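# Stow the mug in the open drawer and close it

## Task

Place the mug inside the drawer that is already open, then push that drawer fully closed, keeping every item that was in it before still inside. The task fails if the mug drops more than a few centimetres or is struck hard. All cabinets must stay roughly where they are, and the robot must not topple or finish leaning.

## Robot and tools

ROBOT. A Hello Robot Stretch 4: one arm on an omni-wheel base. A mast carries a lift, an arm telescopes forward from it, and a wrist (yaw, pitch, roll) holds a five-finger hand. The robot is about 1.6 m tall, and its base rim is within 0.23 m of the base origin. A loose object may occasionally be nudged by something outside the robot.

FRAMES. Base frame: origin on the floor under the base centre, x forward, y left, z up, in metres. hand_pose is the hand point in this frame, and the printed value can be slightly wrong. Odometry frame: the base frame as it was when the scene began. base_odometry counts wheel turns only, so slip shows up as travel. Its heading is in radians, left positive, from -3.142 to 3.142.

move: one action per call.
- base: exactly one relative command, measured from the base position in the latest reported state. If the previous result showed a move still running, it is measured from wherever the base is when the command lands. translate_m drives straight, forward positive, -2 to 2 m. strafe_m slides sideways, left positive, -2 to 2 m. rotate_rad turns in place, counter-clockwise positive, -3.2 to 3.2 rad. translate_m and strafe_m may be combined into one straight diagonal; rotate_rad must be sent alone.
- joints: one dict of absolute targets, not offsets. lift_m 0 to 1.2 m. arm_m 0 to 0.55 m of extension. wrist_yaw_rad -1.134 to 4.276 (0 forward, positive left, 3.14 folded back). wrist_pitch_rad -1.117 to 4.259 (0 level, 1.57 pointing down). wrist_roll_rad -1.117 to 4.259 (0 palm up, 1.57 palm to the robot's right, 3.14 palm down). hand_little, hand_ring, hand_middle, hand_index and hand_thumb_bend each run -1 (curled) to +1 (straight). hand_thumb_turn runs -1 (in front of the palm) to +1 (beside it). hand_force_limit -1 to 1 is a setting: the stop force grows linearly from about 0 N to 10 N, or 15 N for the thumb motors. hand_speed -0.96 to 1 is also a setting, reaching full speed at +0.48; each scene starts at -0.8.
- Tolerances for counting a joint as done: lift and arm 0.004, wrist 0.02, fingers 0.02, settings 0.01.
- pace: "slow", "default", "fast" or "max". speeds: a per-joint top speed for lift_m, arm_m or a wrist joint, used instead of pace.
- contact_limits: 0 (lightest) to 1 (hardest), default 0.5. It applies to arm_m, lift_m, translate_m, strafe_m and rotate_rad, and each limit goes in the same call as its own command. A base limit persists until the next base command. Even at 0, the arm only stops after 15 to 40 N.
- end_of_arm: "enable_torque", sent alone, restores wrist motors that have shut off.
- cameras: head_camera, head_left_camera, head_right_camera, wrist_camera or all. blocking: true waits for all motion to settle; false returns within about 0.5 s while motion continues.
Joint targets outside their range are clipped and reported. Any other out-of-range value is refused, and an unknown key makes the call invalid. After a refusal, or after a stop you did not order, the remaining move, wait and finished_scene calls in the same reply are skipped.

OTHER TOOLS. wait(seconds 0 to 10) returns the state early once motions settle. stop brakes every running motion, and re-brakes wheels left slack. zoom_image(camera, region [x0,y0,x1,y1] in pixels, at most 504 by 504) enlarges part of the latest image. show_instructions shows the reference pages. finished_scene(scene = the current scene's number) ends the scene for good, so the goal must already hold without the robot.

RESULTS.
- move: "done", or the worst status among the motions.
- base_status and joint_status: done, moving, off_target (at rest short of target, possibly still pushing), contact_stop (held back; that motion goes slack), time_out (the target is dropped), limit_stop_at_own_body, limit_stop_at_tilt (lean above 6 degrees; lift, arm and wheels go slack), or torque_fault (wrist motor limp until enable_torque).
- joint_positions: current readings.
- hand_stopped_by: six words for little, ring, middle, index, thumb_bend, thumb_turn: moving, target, force, stalled or fault.
- Load lines, *_load_n: fingertip force in N, positive when the finger is pushed open. A lost grip shows as a load near 0.
- lidar_m: 12 distances in 30-degree sectors, starting straight ahead and going counter-clockwise; "-" means nothing seen or closer than 0.25 m.
- wrist_depth_mm: a 7x7 grid of depths from 100 to 2000 mm.
- base_tilt: degrees, forward and right positive.
- turned_by_wheels vs turned_by_imu: a gap over about 0.1 rad in one move suggests a hit or slip.
- motor_effort and servo_current: how hard each motor works; a high value at rest means pushing or carrying.
- on_its_own: anything the robot did that you did not command.

HAND. The hand point sits 0.045 m in front of the palm. Its +z runs along the straight fingers, which reach 0.06 to 0.07 m past it. Its +y points out of the palm, and +x runs across the palm away from the thumb. With the thumb turned in front (-1), the hand can wrap objects 0.035 to 0.065 m thick, or a handle down to about 0.025 m. For a soft grip, close at hand_speed -0.94 or slower; faster closing can overshoot the force limit several times. A motor moves only when its target changes by at least 0.002. To squeeze harder, raise hand_force_limit and send a more-closed target. The wrist camera hangs behind the heel of the palm and can bump into things.

AVOID.
- Self-collision: the hand over the base with lift_m under about 0.25 (0.45 if pointing down). The wrist tilted up while rolled. wrist_yaw_rad + wrist_pitch_rad under about -1.1. Tilting or rolling while folded back.
- Tipping: turning or driving with more than 1 kg in the hand and arm_m above 0.2, or pulling hard with the hand held high.
- Harm to objects or the hand: dropping the object being carried, hitting cabinets, slamming the drawer, and excessive finger force.
- Lift with a load: keep its contact limit at 0.15 or more when raising 1 kg, 0.3 or more for 2 kg.

CAMERAS. head_camera: pinhole, 420x560. head_left_camera and head_right_camera: fisheye, 420x672. wrist_camera: pinhole, 616x392. Calibration is given per camera and is only approximately right.

Each tool is called after "Request:" as name(argument=value, ...) on one line, values as JSON.

Reference images:

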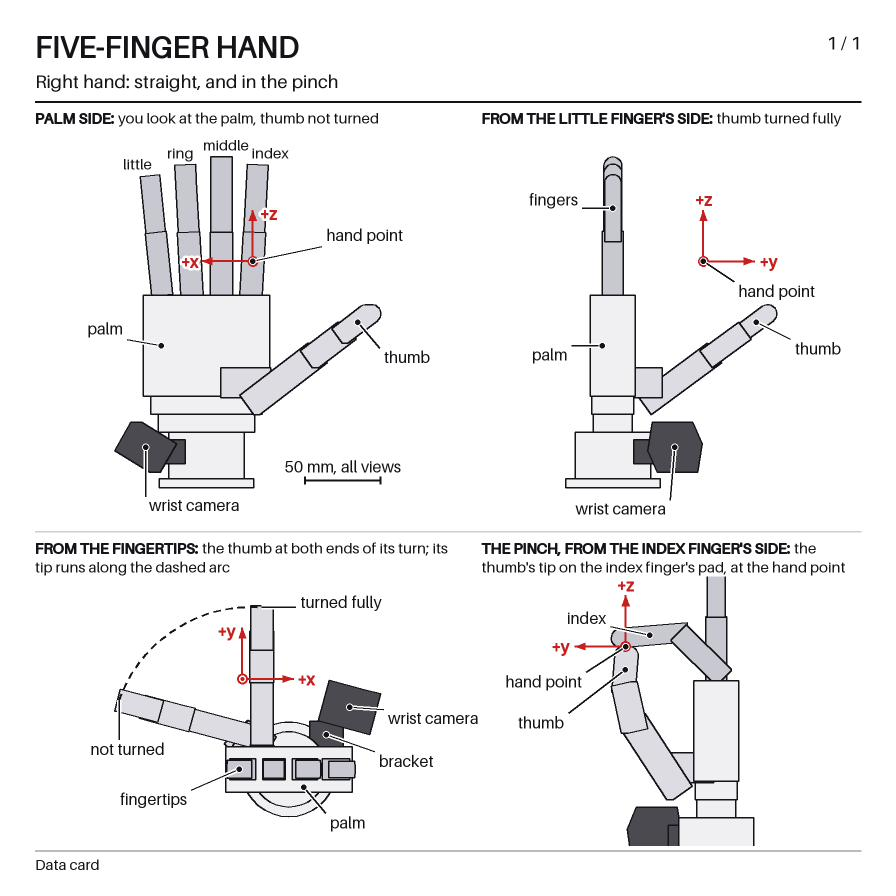

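## Session

Request:
move()

Scene clock: 0.00 s.
base_odometry: x=+0.000 y=+0.000 heading=+0.000
turned_by_wheels: +0.000
turned_by_imu: +0.000
base_tilt: forward=+0.4 right=+0.3
lidar_m: 1.36 2.62 3.05 3.03 2.62 1.70 1.73 2.58 2.25 2.22 2.53 2.30
base_status: not commanded
joint_positions: lift_m=+0.215 arm_m=+0.000 wrist_yaw_rad=+3.098 wrist_pitch_rad=+0.003 wrist_roll_rad=+0.000 hand_little=+1.000 hand_ring=+1.000 hand_middle=+1.000 hand_index=+1.000 hand_thumb_turn=+1.000 hand_thumb_bend=+1.000 hand_force_limit=+0.000 hand_speed=-0.800
joint_status: not commanded
measured_speeds: all 0
hand_stopped_by: target,target,target,target,target,target
little_load_n: 0.5
ring_load_n: 0.0
middle_load_n: 0.0
index_load_n: 0.0
thumb_bend_load_n: 0.0
thumb_turn_load_n: 0.0
motor_effort: lift_m=+20 arm_m=-4 wheel_0=+1 wheel_1=-1 wheel_2=+1
servo_current: wrist_yaw_rad=33 wrist_pitch_rad=33 wrist_roll_rad=26
hand_pose: x=-0.0453 y=+0.1278 z=+0.4525 quat_wxyz=(-0.488, -0.490, +0.512, +0.510) (m; base frame)
wrist_depth_mm: - 135 - - - - - / - 136 188 - - - - / 113 138 216 - - - - / 138 - - - - - - / 1808 - - 1863 1756 - - / 1098 1182 126 116 - - - / 842 - - - - - -
pictures: head_camera, head_left_camera, head_right_camera, wrist_camera

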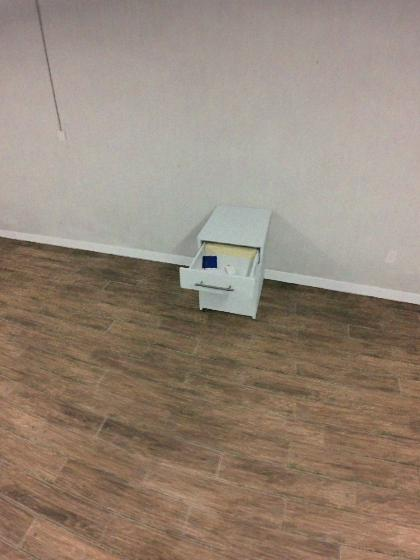

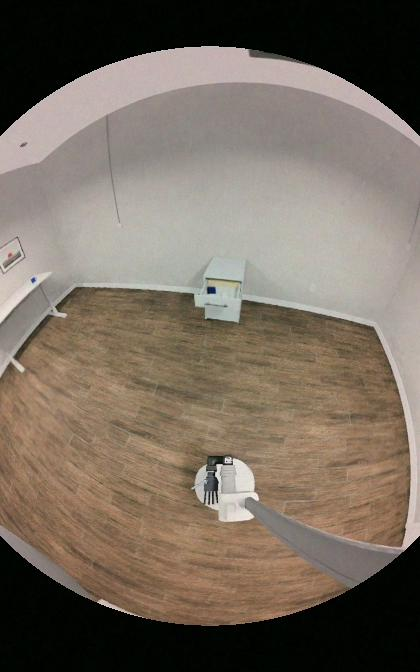

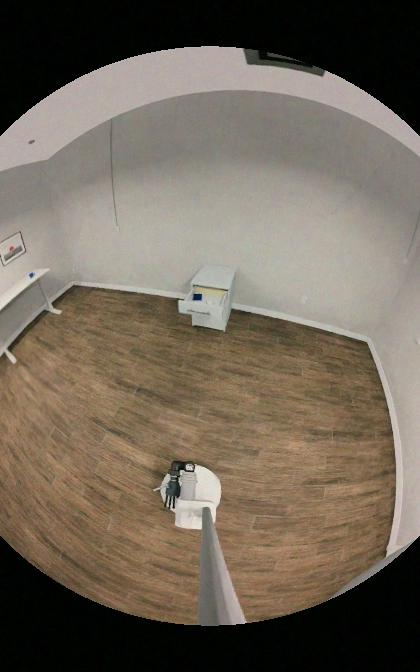

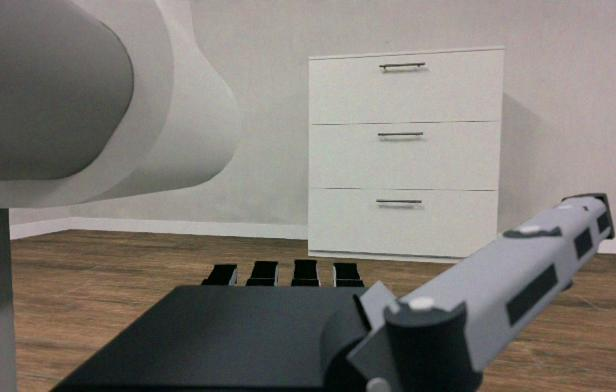

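Request:
zoom_image(camera="head_camera", region=[160, 190, 300, 330])

Request:
zoom_image(camera="head_left_camera", region=[0, 220, 110, 380])

Scaled by 3.600 from the camera's 420x560 image, which has a finer 1200x1600 frame.

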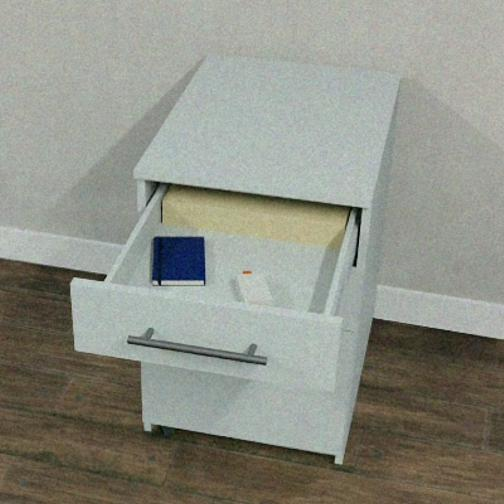

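Scaled by 3.150 from the camera's 420x672 image, which has a finer 600x960 frame.

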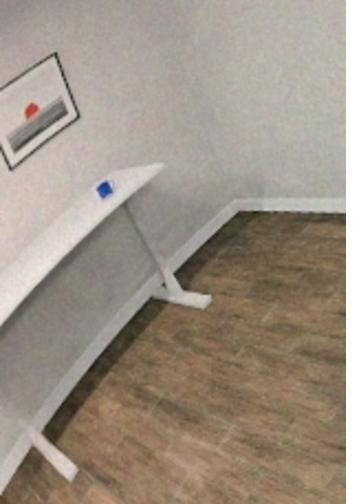

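Request:
move(base={"rotate_rad": 0.95}, pace="fast", cameras=["head_camera"])

Request:
zoom_image(camera="head_camera", region=[110, 100, 310, 300])

Scene clock: 1.80 s.
move: done
base_odometry: x=+0.000 y=+0.000 heading=+0.949
turned_by_wheels: +0.949
turned_by_imu: +0.941
base_tilt: forward=+0.4 right=+0.2
lidar_m: 3.10 3.03 2.87 1.74 1.73 2.44 2.27 2.22 2.40 2.33 1.38 1.48
base_status: done
joint_positions: lift_m=+0.215 arm_m=+0.000 wrist_yaw_rad=+3.098 wrist_pitch_rad=+0.003 wrist_roll_rad=+0.000 hand_little=+1.000 hand_ring=+1.000 hand_middle=+1.000 hand_index=+1.000 hand_thumb_turn=+1.000 hand_thumb_bend=+1.000 hand_force_limit=+0.000 hand_speed=-0.800
joint_status: not commanded
measured_speeds: all 0
hand_stopped_by: target,target,target,target,target,target
little_load_n: 0.0
ring_load_n: 0.0
middle_load_n: 0.0
index_load_n: 0.0
thumb_bend_load_n: 0.0
thumb_turn_load_n: 0.0
motor_effort: lift_m=+20(21) arm_m=-4(4) wheel_0=-2(11) wheel_1=-3(13) wheel_2=-3(16)
servo_current: wrist_yaw_rad=33(33) wrist_pitch_rad=39(46) wrist_roll_rad=26(33)
hand_pose: x=-0.0453 y=+0.1278 z=+0.4525 quat_wxyz=(-0.488, -0.490, +0.512, +0.510) (m; base frame)
wrist_depth_mm: - 135 - - - - - / - 136 186 - - - - / 112 137 204 - - - - / 138 - - - - - - / 1808 - - - - - - / 1078 1205 125 116 - - - / 842 - - - - - -
pictures: head_camera

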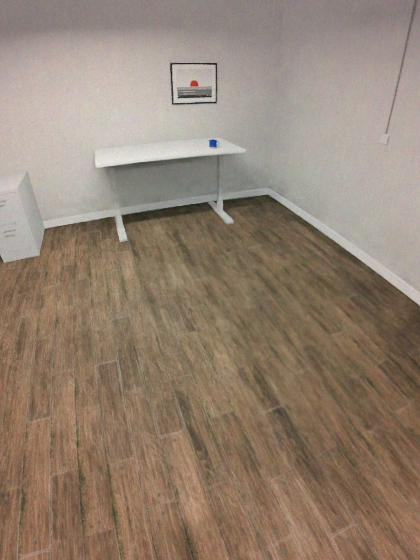

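Scaled by 2.520 from the camera's 420x560 image, which has a finer 1200x1600 frame.

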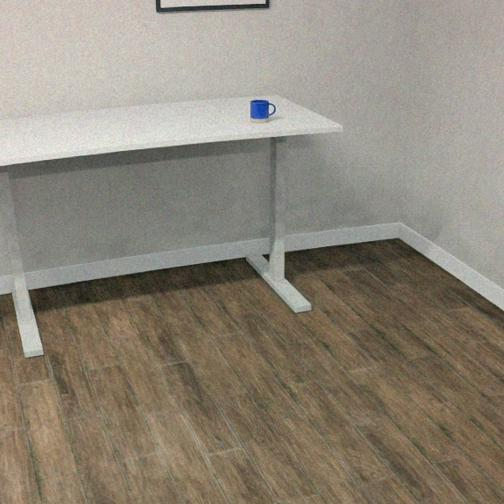

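Request:
move(base={"rotate_rad": 0.416}, pace="fast")

Request:
move(base={"translate_m": 1.8, "strafe_m": -1.2}, pace="fast", cameras=["head_camera"])

Scene clock: 3.40 s.
move: done
base_odometry: x=+0.000 y=+0.000 heading=+1.364
turned_by_wheels: +0.415
turned_by_imu: +0.411
base_tilt: forward=+0.5 right=+0.2
lidar_m: 3.04 3.11 1.82 1.70 2.34 2.31 2.22 2.32 2.41 1.33 1.41 3.17
base_status: done
joint_positions: lift_m=+0.215 arm_m=+0.000 wrist_yaw_rad=+3.098 wrist_pitch_rad=+0.003 wrist_roll_rad=+0.000 hand_little=+1.000 hand_ring=+1.000 hand_middle=+1.000 hand_index=+1.000 hand_thumb_turn=+1.000 hand_thumb_bend=+1.000 hand_force_limit=+0.000 hand_speed=-0.800
joint_status: not commanded
measured_speeds: all 0
hand_stopped_by: target,target,target,target,target,target
little_load_n: 0.0
ring_load_n: 0.0
middle_load_n: 0.0
index_load_n: 0.0
thumb_bend_load_n: 0.0
thumb_turn_load_n: 0.0
motor_effort: lift_m=+20(21) arm_m=-4(4) wheel_0=-5(10) wheel_1=-6(13) wheel_2=-6(15)
servo_current: wrist_yaw_rad=33(33) wrist_pitch_rad=33(46) wrist_roll_rad=26(33)
hand_pose: x=-0.0453 y=+0.1278 z=+0.4525 quat_wxyz=(-0.488, -0.490, +0.512, +0.510) (m; base frame)
wrist_depth_mm: - 135 - - - - - / - 136 191 - - - - / 112 137 203 - - - - / 138 - - - - - - / 1808 - - - - - - / 1098 1205 126 116 - - - / 842 - - - - - -
pictures: none

Scene clock: 10.00 s.
move: done
base_odometry: x=+1.545 y=+1.514 heading=+1.363
turned_by_wheels: -0.001
turned_by_imu: +0.001
base_tilt: forward=+0.4 right=+0.3
lidar_m: 1.22 1.29 2.36 3.40 3.15 4.18 1.23 1.27 1.18 1.14 1.21 1.31
base_status: done
joint_positions: lift_m=+0.215 arm_m=+0.000 wrist_yaw_rad=+3.098 wrist_pitch_rad=+0.003 wrist_roll_rad=+0.000 hand_little=+1.000 hand_ring=+1.000 hand_middle=+1.000 hand_index=+1.000 hand_thumb_turn=+1.000 hand_thumb_bend=+1.000 hand_force_limit=+0.000 hand_speed=-0.800
joint_status: not commanded
measured_speeds: all 0
hand_stopped_by: target,target,target,target,target,target
little_load_n: 0.0
ring_load_n: 0.0
middle_load_n: 0.0
index_load_n: 0.0
thumb_bend_load_n: 0.0
thumb_turn_load_n: 0.0
motor_effort: lift_m=+20(21) arm_m=-4(4) wheel_0=-1(15) wheel_1=-6(10) wheel_2=-1(19)
servo_current: wrist_yaw_rad=33(39) wrist_pitch_rad=33(52) wrist_roll_rad=26(39)
hand_pose: x=-0.0453 y=+0.1278 z=+0.4525 quat_wxyz=(-0.488, -0.490, +0.512, +0.510) (m; base frame)
wrist_depth_mm: - 135 - - - - - / - 136 192 - - - - / 113 138 218 - - - - / 138 187 - - - - - / - 1576 - - - - - / 1078 1182 125 116 - - - / 831 - - - - - -
pictures: head_camera

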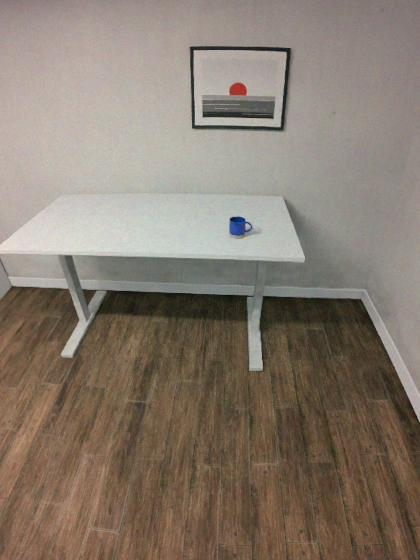

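Request:
zoom_image(camera="head_camera", region=[190, 190, 290, 270])

Scaled by 5.040 from the camera's 420x560 image, which has a finer 1200x1600 frame.

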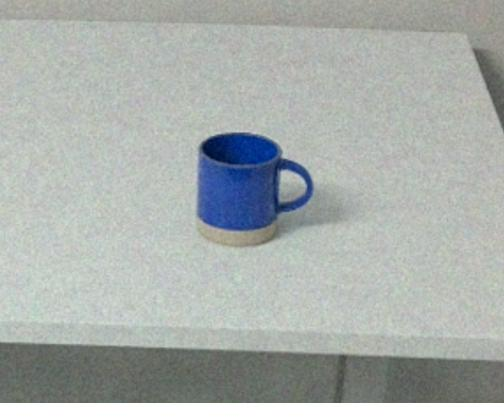

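Request:
move(joints={"lift_m": 0.76, "wrist_yaw_rad": 0, "hand_speed": 0.0, "hand_thumb_turn": -1})

Request:
move(joints={"wrist_roll_rad": 1.57}, cameras=["all"])

Scene clock: 15.03 s.
move: done
base_odometry: x=+1.545 y=+1.514 heading=+1.363
turned_by_wheels: +0.000
turned_by_imu: +0.001
base_tilt: forward=+0.4 right=+0.2
lidar_m: 1.22 1.30 2.34 3.38 3.13 4.18 1.23 1.30 1.17 1.12 1.21 1.28
base_status: not commanded
joint_positions: lift_m=+0.760 arm_m=+0.000 wrist_yaw_rad=+0.003 wrist_pitch_rad=+0.003 wrist_roll_rad=+0.000 hand_little=+1.000 hand_ring=+1.000 hand_middle=+1.000 hand_index=+1.000 hand_thumb_turn=-1.000 hand_thumb_bend=+1.000 hand_force_limit=+0.000 hand_speed=+0.000
joint_status: all done
measured_speeds: all 0
hand_stopped_by: target,target,target,target,target,target
little_load_n: 0.0
ring_load_n: 0.0
middle_load_n: 0.0
index_load_n: 0.0
thumb_bend_load_n: 0.0
thumb_turn_load_n: 0.0
motor_effort: lift_m=+23(26) arm_m=-4(4) wheel_0=-1(1) wheel_1=-6(6) wheel_2=-1(1)
servo_current: wrist_yaw_rad=33(117) wrist_pitch_rad=33(52) wrist_roll_rad=33(39)
hand_pose: x=+0.3929 y=-0.1176 z=+0.9974 quat_wxyz=(+0.499, +0.500, +0.501, +0.500) (m; base frame)
wrist_depth_mm: - - - 1708 - - - / - - 1863 1756 - - - / - - - - - - - / - - - - - - - / - - - - - - - / - - 126 - - - - / 1618 - - - - - -
pictures: none

Scene clock: 16.57 s.
move: done
base_odometry: x=+1.545 y=+1.514 heading=+1.363
turned_by_wheels: +0.000
turned_by_imu: +0.000
base_tilt: forward=+0.5 right=+0.2
lidar_m: 1.22 1.29 2.35 3.39 3.14 4.20 1.24 1.28 1.19 1.13 1.19 1.29
base_status: not commanded
joint_positions: lift_m=+0.760 arm_m=+0.000 wrist_yaw_rad=+0.003 wrist_pitch_rad=+0.003 wrist_roll_rad=+1.566 hand_little=+1.000 hand_ring=+1.000 hand_middle=+1.000 hand_index=+1.000 hand_thumb_turn=-1.000 hand_thumb_bend=+1.000 hand_force_limit=+0.000 hand_speed=+0.000
joint_status: all done
measured_speeds: all 0
hand_stopped_by: target,target,target,target,target,target
little_load_n: 0.0
ring_load_n: 0.0
middle_load_n: 0.0
index_load_n: 0.0
thumb_bend_load_n: 0.0
thumb_turn_load_n: 0.0
motor_effort: lift_m=+23(23) arm_m=-4(4) wheel_0=-1(1) wheel_1=-6(6) wheel_2=-1(1)
servo_current: wrist_yaw_rad=33(39) wrist_pitch_rad=33(46) wrist_roll_rad=33(104)
hand_pose: x=+0.3927 y=-0.1472 z=+0.9067 quat_wxyz=(+0.001, +0.708, +0.003, +0.706) (m; base frame)
wrist_depth_mm: - - - 113 - 1863 1229 / - - - 104 - 1708 1255 / - 1808 1708 - - 1756 1229 / - 1756 1808 - - 1708 1205 / - - - - - 1661 1205 / - - 126 - - 1618 1255 / - - - - - - 1205
pictures: head_camera, head_left_camera, head_right_camera, wrist_camera
camera_calibration:
wrist_camera: T_world_to_cam=[[-0.010318, -0.00958885, -0.999901, 0.928143], [-0.0433035, 0.99902, -0.00913355, 0.162304], [0.999009, 0.043205, -0.0107232, -0.216828], [0, 0, 0, 1]] pos_world=[0.233218, -0.143877, 0.927208]

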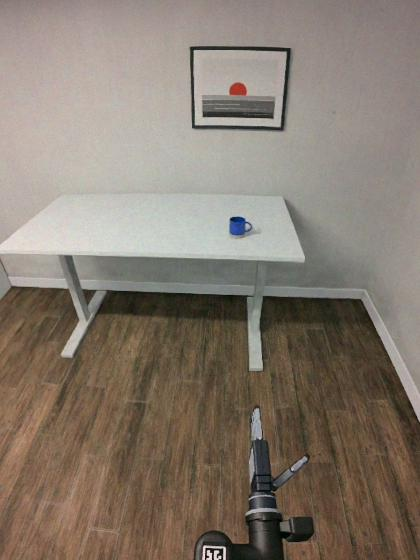

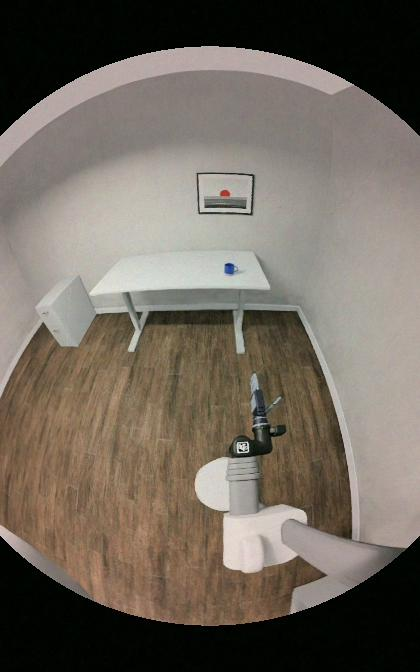

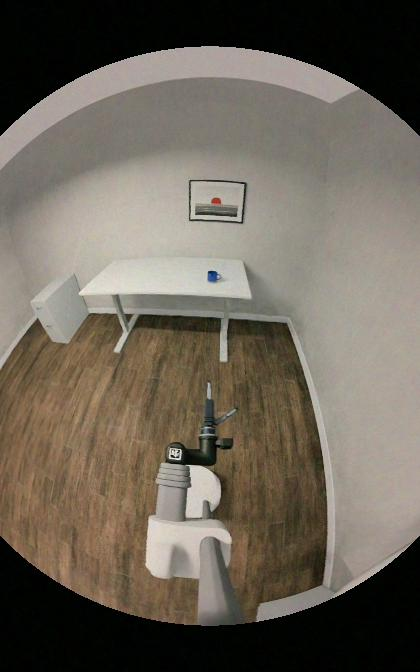

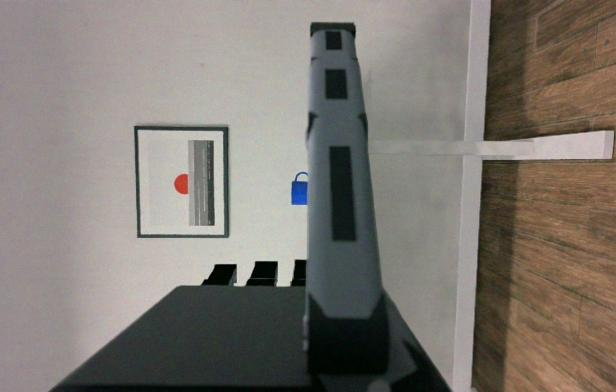

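Request:
move(base={"translate_m": 0.6, "strafe_m": 0.09}, joints={"lift_m": 0.86}, cameras=["head_camera", "wrist_camera"])

Request:
zoom_image(camera="head_camera", region=[120, 250, 320, 450])

Scene clock: 20.50 s.
move: done
base_odometry: x=+1.580 y=+2.120 heading=+1.364
turned_by_wheels: +0.000
turned_by_imu: +0.000
base_tilt: forward=+0.5 right=+0.2
lidar_m: 0.63 0.69 0.96 3.28 3.33 4.76 1.84 1.77 1.28 1.22 1.30 0.67
base_status: done
joint_positions: lift_m=+0.860 arm_m=+0.000 wrist_yaw_rad=+0.002 wrist_pitch_rad=+0.003 wrist_roll_rad=+1.566 hand_little=+1.000 hand_ring=+1.000 hand_middle=+1.000 hand_index=+1.000 hand_thumb_turn=-1.000 hand_thumb_bend=+1.000 hand_force_limit=+0.000 hand_speed=+0.000
joint_status: all done
measured_speeds: all 0
hand_stopped_by: target,target,target,target,target,target
little_load_n: 0.0
ring_load_n: 0.0
middle_load_n: 0.0
index_load_n: 0.0
thumb_bend_load_n: 0.0
thumb_turn_load_n: 0.0
motor_effort: lift_m=+23(27) arm_m=-4(4) wheel_0=+3(9) wheel_1=+6(13) wheel_2=-5(17)
servo_current: wrist_yaw_rad=20(39) wrist_pitch_rad=39(46) wrist_roll_rad=26(52)
hand_pose: x=+0.3926 y=-0.1472 z=+1.0067 quat_wxyz=(+0.001, +0.708, +0.002, +0.706) (m; base frame)
wrist_depth_mm: - - - 114 - 410 1205 / - 1182 1182 104 - 418 1205 / - 1182 1182 - - 424 1205 / - 1182 1205 - - - 1281 / - - 1205 - - - 1281 / - - 126 - - - 1255 / - - - - - - 1308
pictures: head_camera, wrist_camera
camera_calibration:
wrist_camera: T_world_to_cam=[[-0.010321, -0.00958604, -0.999901, 1.02813], [-0.0430042, 0.999033, -0.00913383, 0.16315], [0.999022, 0.0429057, -0.0107233, -0.215802], [0, 0, 0, 1]] pos_world=[0.233218, -0.143877, 1.02721]

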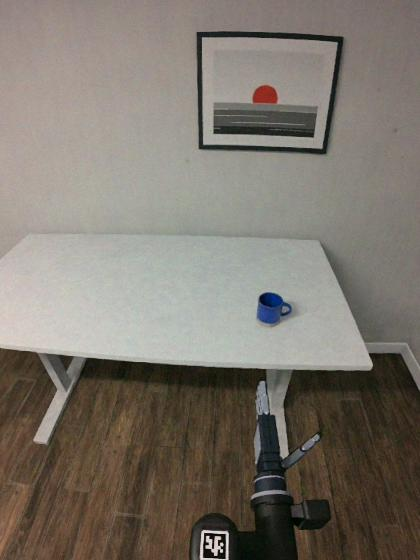

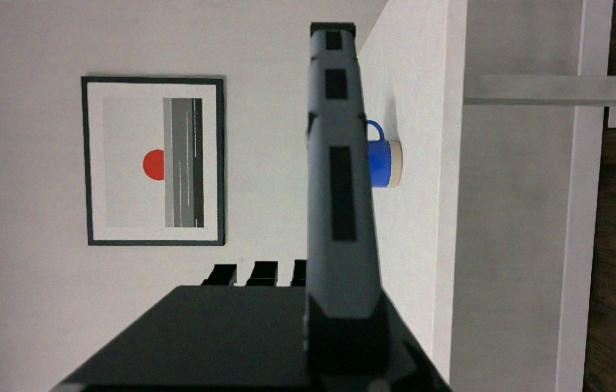

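Scaled by 2.520 from the camera's 420x560 image, which has a finer 1200x1600 frame.

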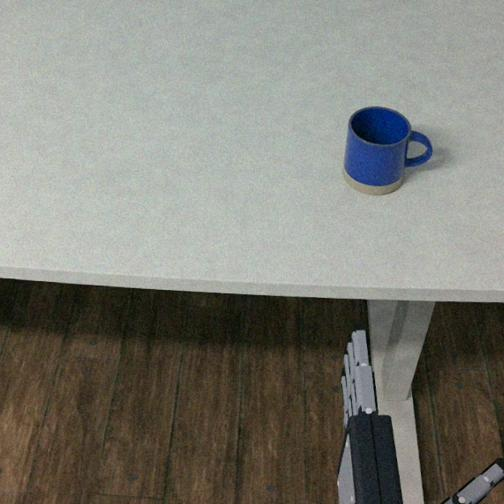

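Request:
move(joints={"lift_m": 0.765})

Request:
move(joints={"arm_m": 0.36}, contact_limits={"arm_m": 0.0}, cameras=["head_camera", "wrist_camera"])

Request:
zoom_image(camera="head_camera", region=[200, 250, 340, 390])

Scene clock: 22.40 s.
move: done
base_odometry: x=+1.580 y=+2.120 heading=+1.364
turned_by_wheels: +0.000
turned_by_imu: +0.000
base_tilt: forward=+0.5 right=+0.2
lidar_m: 0.64 0.67 0.93 3.28 3.32 4.77 1.84 1.77 1.30 1.21 1.28 0.69
base_status: not commanded
joint_positions: lift_m=+0.765 arm_m=+0.000 wrist_yaw_rad=+0.002 wrist_pitch_rad=+0.003 wrist_roll_rad=+1.566 hand_little=+1.000 hand_ring=+1.000 hand_middle=+1.000 hand_index=+1.000 hand_thumb_turn=-1.000 hand_thumb_bend=+1.000 hand_force_limit=+0.000 hand_speed=+0.000
joint_status: all done
measured_speeds: all 0
hand_stopped_by: target,target,target,target,target,target
little_load_n: 0.0
ring_load_n: 0.0
middle_load_n: 0.0
index_load_n: 0.0
thumb_bend_load_n: 0.0
thumb_turn_load_n: 0.0
motor_effort: lift_m=+17(20) arm_m=-4(4) wheel_0=+3(3) wheel_1=+6(6) wheel_2=-4(5)
servo_current: wrist_yaw_rad=33(39) wrist_pitch_rad=46(52) wrist_roll_rad=33(39)
hand_pose: x=+0.3926 y=-0.1472 z=+0.9122 quat_wxyz=(+0.001, +0.708, +0.002, +0.706) (m; base frame)
wrist_depth_mm: - - - 113 - - 1205 / - 1182 - 104 - - 1205 / 1182 1182 1229 - - - 1182 / 1182 1205 1205 - - - 1229 / - - - - - - 1205 / - - 126 - - - 1229 / - - - - - - 1229
pictures: none

Scene clock: 24.57 s.
move: done
base_odometry: x=+1.580 y=+2.120 heading=+1.364
turned_by_wheels: +0.000
turned_by_imu: +0.000
base_tilt: forward=+0.4 right=+0.3
lidar_m: 0.63 0.67 0.94 3.29 3.29 4.77 1.86 1.75 1.29 1.21 1.30 0.66
base_status: not commanded
joint_positions: lift_m=+0.765 arm_m=+0.360 wrist_yaw_rad=+0.002 wrist_pitch_rad=+0.003 wrist_roll_rad=+1.566 hand_little=+1.000 hand_ring=+1.000 hand_middle=+1.000 hand_index=+1.000 hand_thumb_turn=-1.000 hand_thumb_bend=+1.000 hand_force_limit=+0.000 hand_speed=+0.000
joint_status: all done
measured_speeds: all 0
hand_stopped_by: target,target,target,target,target,target
little_load_n: 0.0
ring_load_n: -0.5
middle_load_n: 0.0
index_load_n: 0.0
thumb_bend_load_n: 0.0
thumb_turn_load_n: 0.0
motor_effort: lift_m=+17(18) arm_m=+5(11) wheel_0=+3(3) wheel_1=+5(6) wheel_2=-4(5)
servo_current: wrist_yaw_rad=33(39) wrist_pitch_rad=26(46) wrist_roll_rad=26(46)
contact_limits: arm_m 0
hand_pose: x=+0.7524 y=-0.1472 z=+0.9122 quat_wxyz=(+0.001, +0.708, +0.002, +0.706) (m; base frame)
wrist_depth_mm: - 809 - 117 225 143 - / 820 820 - 211 200 133 - / 809 842 - 205 - 132 - / 831 831 - 216 - 132 - / 831 842 - - - 131 - / - - 126 - - 131 - / - - - - - 123 -
pictures: head_camera, wrist_camera
camera_calibration:
wrist_camera: T_world_to_cam=[[-0.010322, -0.0095851, -0.999901, 0.937257], [-0.0429044, 0.999037, -0.00913392, 0.177696], [0.999026, 0.0428059, -0.0107233, -0.576181], [0, 0, 0, 1]] pos_world=[0.592918, -0.143877, 0.932608]

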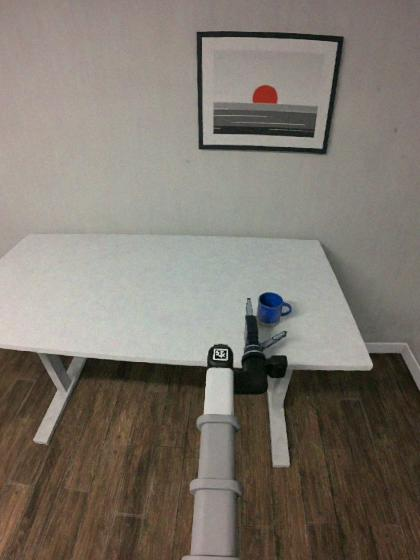

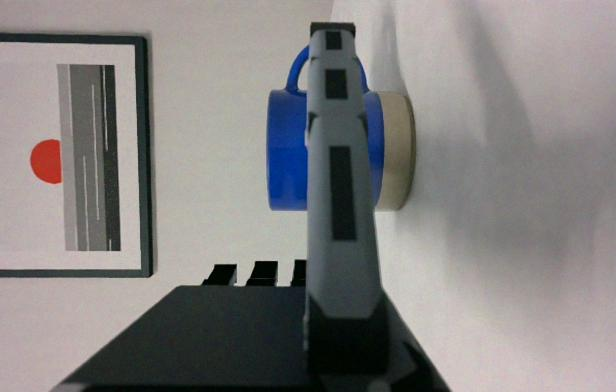

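Scaled by 3.600 from the camera's 420x560 image, which has a finer 1200x1600 frame.

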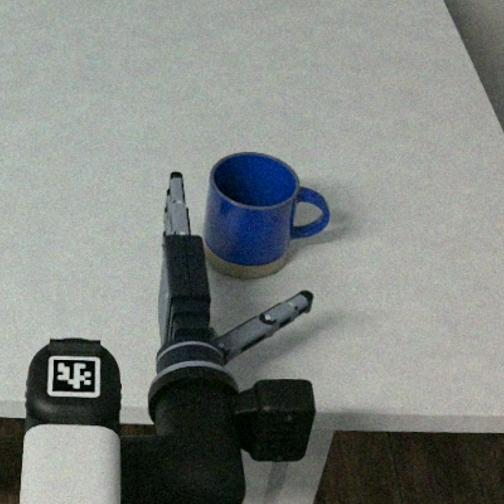

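Request:
move(base={"strafe_m": -0.019}, joints={"lift_m": 0.752}, pace="slow")

Request:
move(joints={"arm_m": 0.43}, pace="slow", contact_limits={"arm_m": 0.0}, cameras=["head_camera", "wrist_camera"])

Request:
zoom_image(camera="head_camera", region=[200, 250, 340, 390])

Scene clock: 26.10 s.
move: done
base_odometry: x=+1.599 y=+2.116 heading=+1.363
turned_by_wheels: +0.000
turned_by_imu: +0.000
base_tilt: forward=+0.5 right=+0.2
lidar_m: 0.63 0.69 0.95 3.31 3.34 4.78 1.85 1.72 1.25 1.19 1.23 0.67
base_status: done
joint_positions: lift_m=+0.752 arm_m=+0.360 wrist_yaw_rad=+0.002 wrist_pitch_rad=+0.003 wrist_roll_rad=+1.566 hand_little=+1.000 hand_ring=+1.000 hand_middle=+1.000 hand_index=+1.000 hand_thumb_turn=-1.000 hand_thumb_bend=+1.000 hand_force_limit=+0.000 hand_speed=+0.000
joint_status: all done
measured_speeds: all 0
hand_stopped_by: target,target,target,target,target,target
little_load_n: 0.0
ring_load_n: 0.5
middle_load_n: 0.0
index_load_n: 0.0
thumb_bend_load_n: 0.0
thumb_turn_load_n: 0.0
motor_effort: lift_m=+17(18) arm_m=+5(5) wheel_0=+5(8) wheel_1=-8(10) wheel_2=+0(3)
servo_current: wrist_yaw_rad=33(39) wrist_pitch_rad=39(46) wrist_roll_rad=33(39)
contact_limits: arm_m 0
hand_pose: x=+0.7524 y=-0.1472 z=+0.8992 quat_wxyz=(+0.001, +0.708, +0.002, +0.706) (m; base frame)
wrist_depth_mm: - - - 117 182 125 - / 809 809 - 106 163 124 - / 809 820 - 213 162 115 - / 831 842 - 208 - 114 - / 842 842 - 219 - 114 - / - 842 126 - - 114 - / - - - - - - -
pictures: none

Scene clock: 28.07 s.
move: done
base_odometry: x=+1.599 y=+2.116 heading=+1.363
turned_by_wheels: +0.000
turned_by_imu: +0.000
base_tilt: forward=+0.5 right=+0.2
lidar_m: 0.61 0.68 0.94 3.31 3.34 4.79 1.85 1.69 1.25 1.21 1.29 0.68
base_status: not commanded
joint_positions: lift_m=+0.752 arm_m=+0.430 wrist_yaw_rad=+0.002 wrist_pitch_rad=+0.003 wrist_roll_rad=+1.566 hand_little=+1.000 hand_ring=+1.000 hand_middle=+1.000 hand_index=+1.000 hand_thumb_turn=-1.000 hand_thumb_bend=+1.000 hand_force_limit=+0.000 hand_speed=+0.000
joint_status: all done
measured_speeds: all 0
hand_stopped_by: target,target,target,target,target,target
little_load_n: 0.0
ring_load_n: 0.0
middle_load_n: 0.0
index_load_n: 0.0
thumb_bend_load_n: 0.0
thumb_turn_load_n: 0.0
motor_effort: lift_m=+17(17) arm_m=+5(10) wheel_0=+5(5) wheel_1=-8(8) wheel_2=+0(0)
servo_current: wrist_yaw_rad=26(39) wrist_pitch_rad=39(46) wrist_roll_rad=33(46)
contact_limits: arm_m 0
hand_pose: x=+0.8223 y=-0.1472 z=+0.8992 quat_wxyz=(+0.001, +0.708, +0.002, +0.706) (m; base frame)
wrist_depth_mm: 750 759 - 159 181 124 - / 732 750 - 106 162 124 - / 759 750 138 138 143 115 - / 759 768 135 - 137 114 - / 778 778 143 147 - 114 - / - - 126 - - 114 - / - - - - - - -
pictures: head_camera, wrist_camera
camera_calibration:
wrist_camera: T_world_to_cam=[[-0.010322, -0.0095851, -0.999901, 0.92498], [-0.0429044, 0.999037, -0.00913392, 0.18058], [0.999026, 0.0428059, -0.0107233, -0.646252], [0, 0, 0, 1]] pos_world=[0.662918, -0.143877, 0.919608]

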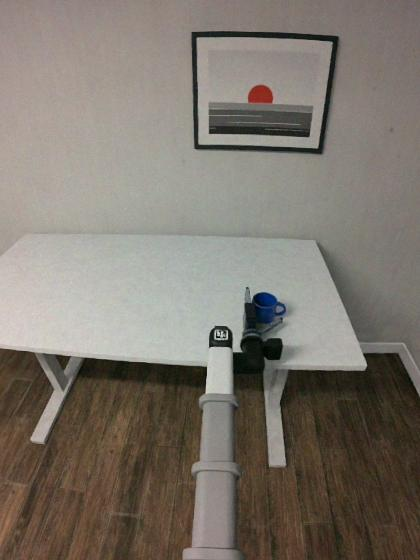

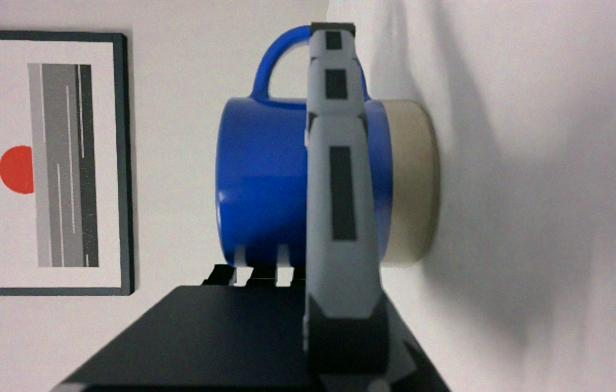

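Scaled by 3.600 from the camera's 420x560 image, which has a finer 1200x1600 frame.

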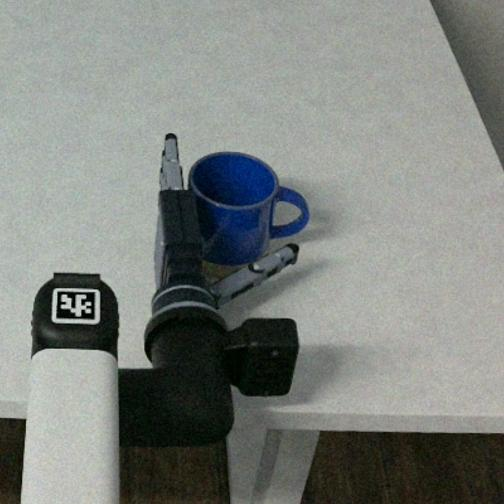

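Request:
move(joints={"arm_m": 0.447}, pace="slow", contact_limits={"arm_m": 0.0})

Request:
move(joints={"hand_speed": -0.88, "hand_force_limit": -0.6, "hand_thumb_bend": -0.5, "hand_index": -0.5, "hand_middle": -0.5, "hand_ring": -0.5}, cameras=["head_camera", "wrist_camera"])

Request:
zoom_image(camera="head_camera", region=[200, 250, 340, 390])

Scene clock: 29.43 s.
move: done
base_odometry: x=+1.599 y=+2.116 heading=+1.363
turned_by_wheels: +0.000
turned_by_imu: +0.000
base_tilt: forward=+0.5 right=+0.2
lidar_m: 0.66 0.65 0.96 3.31 3.33 4.78 1.82 1.72 1.28 1.23 1.27 0.65
base_status: not commanded
joint_positions: lift_m=+0.752 arm_m=+0.447 wrist_yaw_rad=+0.002 wrist_pitch_rad=+0.003 wrist_roll_rad=+1.566 hand_little=+1.000 hand_ring=+1.000 hand_middle=+1.000 hand_index=+1.000 hand_thumb_turn=-1.000 hand_thumb_bend=+1.000 hand_force_limit=+0.000 hand_speed=+0.000
joint_status: all done
measured_speeds: all 0
hand_stopped_by: target,target,target,target,target,target
little_load_n: 0.0
ring_load_n: 0.0
middle_load_n: 0.0
index_load_n: 0.0
thumb_bend_load_n: 0.0
thumb_turn_load_n: 0.0
motor_effort: lift_m=+17(17) arm_m=+6(11) wheel_0=+5(5) wheel_1=-8(8) wheel_2=+0(0)
servo_current: wrist_yaw_rad=26(39) wrist_pitch_rad=39(46) wrist_roll_rad=20(46)
contact_limits: arm_m 0
hand_pose: x=+0.8394 y=-0.1472 z=+0.8992 quat_wxyz=(+0.001, +0.708, +0.002, +0.706) (m; base frame)
wrist_depth_mm: 723 741 750 143 181 124 - / 732 750 750 129 147 124 - / 732 741 122 121 122 114 - / 741 750 118 119 120 120 - / 759 759 123 124 - 114 - / 768 768 126 - - 114 - / - - - - - - -
pictures: none

Scene clock: 35.67 s.
move: off_target
base_odometry: x=+1.599 y=+2.116 heading=+1.363
turned_by_wheels: +0.000
turned_by_imu: +0.001
base_tilt: forward=+0.5 right=+0.3
lidar_m: 0.65 0.67 0.97 3.29 3.35 4.78 1.86 1.72 1.25 1.21 1.25 0.68
base_status: not commanded
joint_positions: lift_m=+0.752 arm_m=+0.447 wrist_yaw_rad=+0.002 wrist_pitch_rad=+0.003 wrist_roll_rad=+1.566 hand_little=+1.000 hand_ring=+0.489 hand_middle=+0.500 hand_index=+0.522 hand_thumb_turn=-1.000 hand_thumb_bend=+0.757 hand_force_limit=-0.600 hand_speed=-0.880
joint_status: hand_ring off_target (ended at +0.489, target -0.500); hand_middle off_target (ended at +0.500, target -0.500); hand_index off_target (ended at +0.522, target -0.500); hand_thumb_bend off_target (ended at +0.757, target -0.500); the others done
measured_speeds: all 0
hand_stopped_by: target,force,force,force,force,target
little_load_n: 0.0
ring_load_n: 3.0
middle_load_n: 2.0
index_load_n: 0.0
thumb_bend_load_n: 8.0
thumb_turn_load_n: 2.0
motor_effort: lift_m=+17(17) arm_m=+5(6) wheel_0=+5(5) wheel_1=-8(8) wheel_2=+0(1)
servo_current: wrist_yaw_rad=33(39) wrist_pitch_rad=39(52) wrist_roll_rad=20(46)
contact_limits: arm_m 0
hand_pose: x=+0.8394 y=-0.1472 z=+0.8992 quat_wxyz=(+0.001, +0.708, +0.002, +0.706) (m; base frame)
wrist_depth_mm: 732 741 750 147 181 125 - / 715 750 750 132 146 124 - / 723 732 119 120 121 115 - / 750 750 118 118 119 120 - / 750 759 123 124 - 114 - / 759 759 126 - - 114 - / - - - - - - -
pictures: head_camera, wrist_camera
camera_calibration:
wrist_camera: T_world_to_cam=[[-0.010327, -0.00948525, -0.999902, 0.925174], [-0.0429039, 0.999038, -0.00903394, 0.181218], [0.999026, 0.0428064, -0.0107241, -0.663235], [0, 0, 0, 1]] pos_world=[0.679918, -0.143877, 0.919608]

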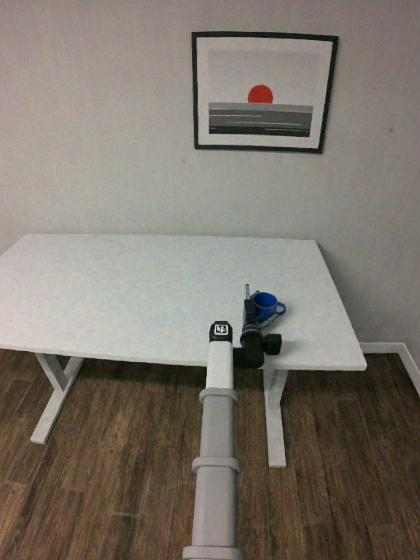

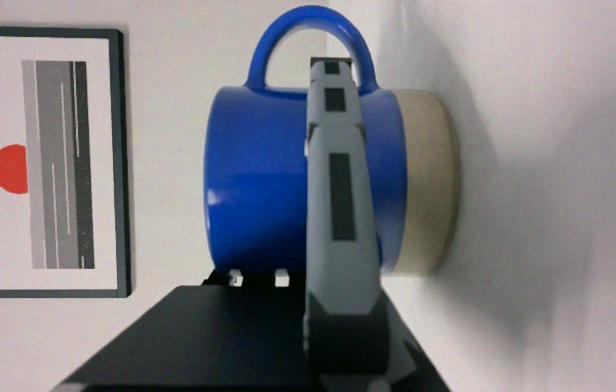

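Scaled by 3.600 from the camera's 420x560 image, which has a finer 1200x1600 frame.

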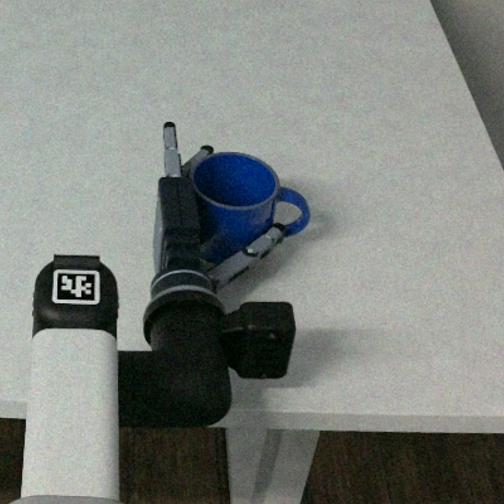

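Request:
move(joints={"hand_speed": -0.94, "hand_force_limit": 0.1, "hand_thumb_bend": -0.4, "hand_index": -0.4, "hand_middle": -0.4, "hand_ring": -0.4})

Request:
move(joints={"lift_m": 0.80}, pace="slow", cameras=["head_camera", "wrist_camera"])

Request:
zoom_image(camera="head_camera", region=[200, 250, 340, 390])

Scene clock: 36.50 s.
move: off_target
base_odometry: x=+1.599 y=+2.116 heading=+1.363
turned_by_wheels: +0.000
turned_by_imu: +0.000
base_tilt: forward=+0.5 right=+0.1
lidar_m: 0.66 0.67 0.98 3.31 3.31 4.79 1.86 1.75 1.24 1.21 1.27 0.67
base_status: not commanded
joint_positions: lift_m=+0.752 arm_m=+0.447 wrist_yaw_rad=+0.002 wrist_pitch_rad=+0.003 wrist_roll_rad=+1.566 hand_little=+1.000 hand_ring=+0.446 hand_middle=+0.462 hand_index=+0.468 hand_thumb_turn=-1.000 hand_thumb_bend=+0.762 hand_force_limit=+0.100 hand_speed=-0.940
joint_status: hand_ring off_target (ended at +0.446, target -0.400); hand_middle off_target (ended at +0.462, target -0.400); hand_index off_target (ended at +0.468, target -0.400); hand_thumb_bend off_target (ended at +0.762, target -0.400); the others done
measured_speeds: all 0
hand_stopped_by: target,force,force,force,force,target
little_load_n: 0.0
ring_load_n: 5.5
middle_load_n: 3.0
index_load_n: 7.0
thumb_bend_load_n: 21.0
thumb_turn_load_n: 2.5
motor_effort: lift_m=+17(17) arm_m=+5(5) wheel_0=+5(5) wheel_1=-8(8) wheel_2=+0(0)
servo_current: wrist_yaw_rad=26(39) wrist_pitch_rad=46(52) wrist_roll_rad=20(46)
contact_limits: arm_m 0
hand_pose: x=+0.8394 y=-0.1472 z=+0.8992 quat_wxyz=(+0.001, +0.708, +0.002, +0.706) (m; base frame)
wrist_depth_mm: 732 732 750 145 181 125 - / 732 741 759 129 145 124 - / 732 723 118 118 120 115 - / 741 741 117 117 118 119 - / 750 759 123 123 - 114 - / 759 768 126 - - 114 - / - - - - - - -
pictures: none

Scene clock: 37.77 s.
move: done
base_odometry: x=+1.599 y=+2.116 heading=+1.363
turned_by_wheels: +0.000
turned_by_imu: +0.000
base_tilt: forward=+0.4 right=+0.1
lidar_m: 0.64 0.68 0.95 3.31 3.37 4.78 1.80 1.73 1.25 1.20 1.28 0.67
base_status: not commanded
joint_positions: lift_m=+0.800 arm_m=+0.447 wrist_yaw_rad=+0.002 wrist_pitch_rad=+0.003 wrist_roll_rad=+1.567 hand_little=+1.000 hand_ring=+0.446 hand_middle=+0.462 hand_index=+0.468 hand_thumb_turn=-1.000 hand_thumb_bend=+0.762 hand_force_limit=+0.100 hand_speed=-0.940
joint_status: all done
measured_speeds: all 0
hand_stopped_by: target,force,force,force,force,target
little_load_n: 0.0
ring_load_n: 5.0
middle_load_n: 2.0
index_load_n: 7.5
thumb_bend_load_n: 21.0
thumb_turn_load_n: 4.0
motor_effort: lift_m=+24(27) arm_m=+5(5) wheel_0=+5(5) wheel_1=-8(8) wheel_2=+0(0)
servo_current: wrist_yaw_rad=33(33) wrist_pitch_rad=39(46) wrist_roll_rad=26(52)
contact_limits: arm_m 0
hand_pose: x=+0.8394 y=-0.1472 z=+0.9465 quat_wxyz=(+0.001, +0.708, +0.002, +0.706) (m; base frame)
wrist_depth_mm: 732 750 741 143 297 210 147 / 723 732 750 130 133 197 147 / 732 741 118 118 120 172 154 / 732 750 117 117 118 163 146 / 750 750 124 123 - 183 146 / 759 768 126 - - 182 146 / - - - - - 171 146
pictures: head_camera, wrist_camera
camera_calibration:
wrist_camera: T_world_to_cam=[[-0.0105472, -0.0090942, -0.999903, 0.972777], [-0.0429036, 0.999042, -0.00863381, 0.181259], [0.999024, 0.0428083, -0.0109272, -0.662528], [0, 0, 0, 1]] pos_world=[0.679918, -0.143877, 0.967008]

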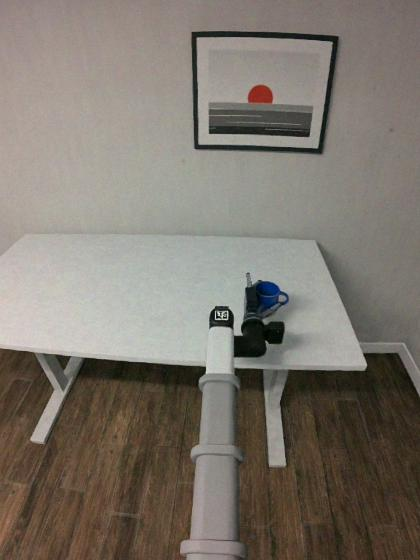

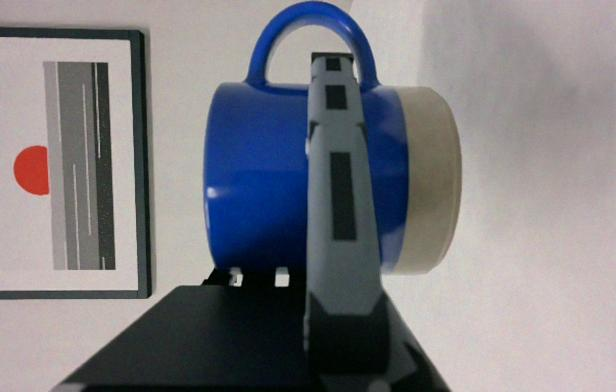

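Scaled by 3.600 from the camera's 420x560 image, which has a finer 1200x1600 frame.

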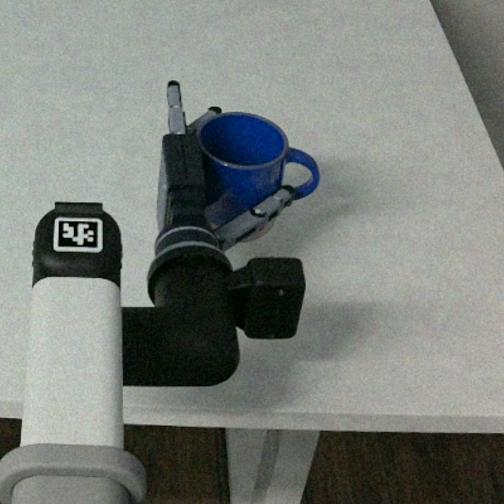

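Request:
move(joints={"arm_m": 0.08, "lift_m": 0.84})

Request:
move(base={"translate_m": -2.0, "strafe_m": 0.7})

Request:
move(base={"rotate_rad": -1.563}, cameras=["all"])

Scene clock: 41.17 s.
move: done
base_odometry: x=+1.599 y=+2.116 heading=+1.363
turned_by_wheels: +0.000
turned_by_imu: +0.000
base_tilt: forward=+0.4 right=+0.1
lidar_m: 0.64 0.66 0.94 3.31 3.34 4.79 1.80 1.73 1.26 1.19 1.26 0.66
base_status: not commanded
joint_positions: lift_m=+0.840 arm_m=+0.080 wrist_yaw_rad=+0.002 wrist_pitch_rad=+0.003 wrist_roll_rad=+1.567 hand_little=+1.000 hand_ring=+0.446 hand_middle=+0.462 hand_index=+0.468 hand_thumb_turn=-1.000 hand_thumb_bend=+0.762 hand_force_limit=+0.100 hand_speed=-0.940
joint_status: all done
measured_speeds: all 0
hand_stopped_by: target,force,force,force,force,target
little_load_n: 0.0
ring_load_n: 5.0
middle_load_n: 2.5
index_load_n: 7.5
thumb_bend_load_n: 21.0
thumb_turn_load_n: 4.0
motor_effort: lift_m=+24(27) arm_m=-5(10) wheel_0=+4(5) wheel_1=-8(8) wheel_2=+0(0)
servo_current: wrist_yaw_rad=26(39) wrist_pitch_rad=26(46) wrist_roll_rad=33(39)
hand_pose: x=+0.4728 y=-0.1473 z=+0.9866 quat_wxyz=(+0.001, +0.708, +0.002, +0.706) (m; base frame)
wrist_depth_mm: - - - 142 382 336 1160 / - 1078 138 129 133 340 - / 1098 1098 119 118 121 - 1160 / 1118 1118 118 117 118 121 1182 / - 1138 126 124 - - 1160 / - - 126 - - - 1205 / - - - - - - 1205
pictures: none

Scene clock: 49.63 s.
move: done
base_odometry: x=+0.501 y=+0.303 heading=+1.363
turned_by_wheels: +0.000
turned_by_imu: +0.002
base_tilt: forward=+0.4 right=+0.2
lidar_m: 2.63 2.96 2.77 2.14 2.25 2.73 2.61 2.62 1.95 0.89 1.97 2.73
base_status: done
joint_positions: lift_m=+0.840 arm_m=+0.080 wrist_yaw_rad=+0.002 wrist_pitch_rad=+0.003 wrist_roll_rad=+1.567 hand_little=+1.000 hand_ring=+0.446 hand_middle=+0.462 hand_index=+0.468 hand_thumb_turn=-1.000 hand_thumb_bend=+0.762 hand_force_limit=+0.100 hand_speed=-0.940
joint_status: not commanded
measured_speeds: all 0
hand_stopped_by: target,force,force,force,force,target
little_load_n: 0.0
ring_load_n: 4.5
middle_load_n: 2.5
index_load_n: 7.5
thumb_bend_load_n: 21.0
thumb_turn_load_n: 4.0
motor_effort: lift_m=+22(24) arm_m=-5(6) wheel_0=-2(12) wheel_1=-8(10) wheel_2=+6(17)
servo_current: wrist_yaw_rad=26(46) wrist_pitch_rad=20(52) wrist_roll_rad=39(46)
hand_pose: x=+0.4727 y=-0.1472 z=+0.9867 quat_wxyz=(+0.001, +0.708, +0.002, +0.706) (m; base frame)
wrist_depth_mm: - - - 148 - 1983 1336 / - - - 139 132 1863 1366 / - - 119 118 120 124 1308 / - - 118 117 118 121 1336 / - - 144 123 - 1756 1336 / - - 126 - - 1708 1336 / - - - - - - 1336
pictures: none

Scene clock: 51.70 s.
move: done
base_odometry: x=+0.501 y=+0.304 heading=-0.199
turned_by_wheels: -1.562
turned_by_imu: -1.546
base_tilt: forward=+0.4 right=+0.1
lidar_m: 0.89 1.99 2.68 2.63 3.00 2.74 2.14 2.80 2.71 2.61 2.60 0.98
base_status: done
joint_positions: lift_m=+0.840 arm_m=+0.080 wrist_yaw_rad=+0.002 wrist_pitch_rad=+0.003 wrist_roll_rad=+1.567 hand_little=+1.000 hand_ring=+0.446 hand_middle=+0.462 hand_index=+0.468 hand_thumb_turn=-1.000 hand_thumb_bend=+0.762 hand_force_limit=+0.100 hand_speed=-0.940
joint_status: not commanded
measured_speeds: all 0
hand_stopped_by: target,force,force,force,force,target
little_load_n: 0.0
ring_load_n: 4.5
middle_load_n: 2.5
index_load_n: 7.0
thumb_bend_load_n: 21.0
thumb_turn_load_n: 4.0
motor_effort: lift_m=+23(23) arm_m=-5(6) wheel_0=+4(10) wheel_1=+6(13) wheel_2=+5(16)
servo_current: wrist_yaw_rad=33(39) wrist_pitch_rad=26(52) wrist_roll_rad=26(52)
hand_pose: x=+0.4727 y=-0.1473 z=+0.9867 quat_wxyz=(+0.001, +0.708, +0.002, +0.706) (m; base frame)
wrist_depth_mm: - - - 142 - - 1336 / - - 128 129 132 - 1255 / - - 118 118 120 122 - / - - 117 117 118 121 - / - - 124 124 - - 661 / - - 126 - - - 1281 / - - - - - - 1336
pictures: head_camera, head_left_camera, head_right_camera, wrist_camera
camera_calibration:
wrist_camera: T_world_to_cam=[[-0.0105518, -0.00908938, -0.999903, 1.00901], [-0.0424047, 0.999063, -0.00863426, 0.16572], [0.999045, 0.0423094, -0.0109274, -0.295826], [0, 0, 0, 1]] pos_world=[0.313218, -0.143877, 1.00711]

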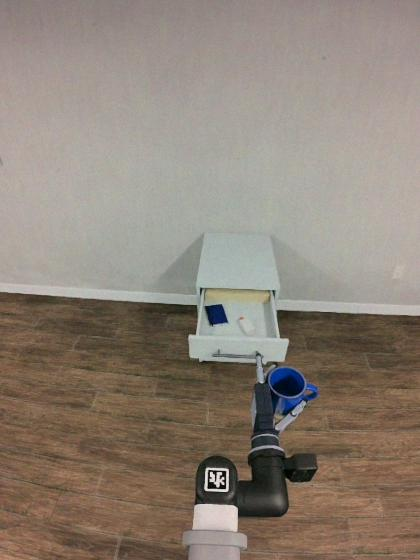

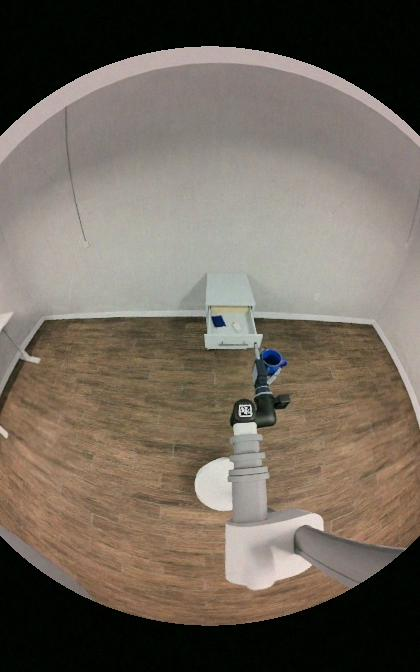

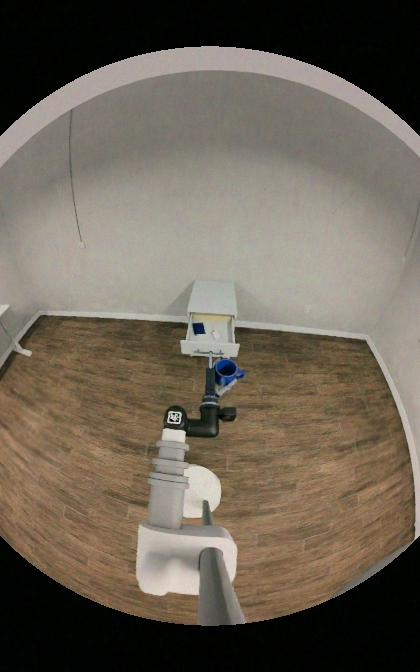

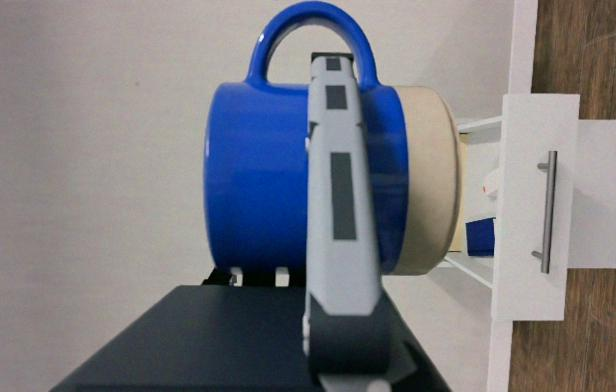

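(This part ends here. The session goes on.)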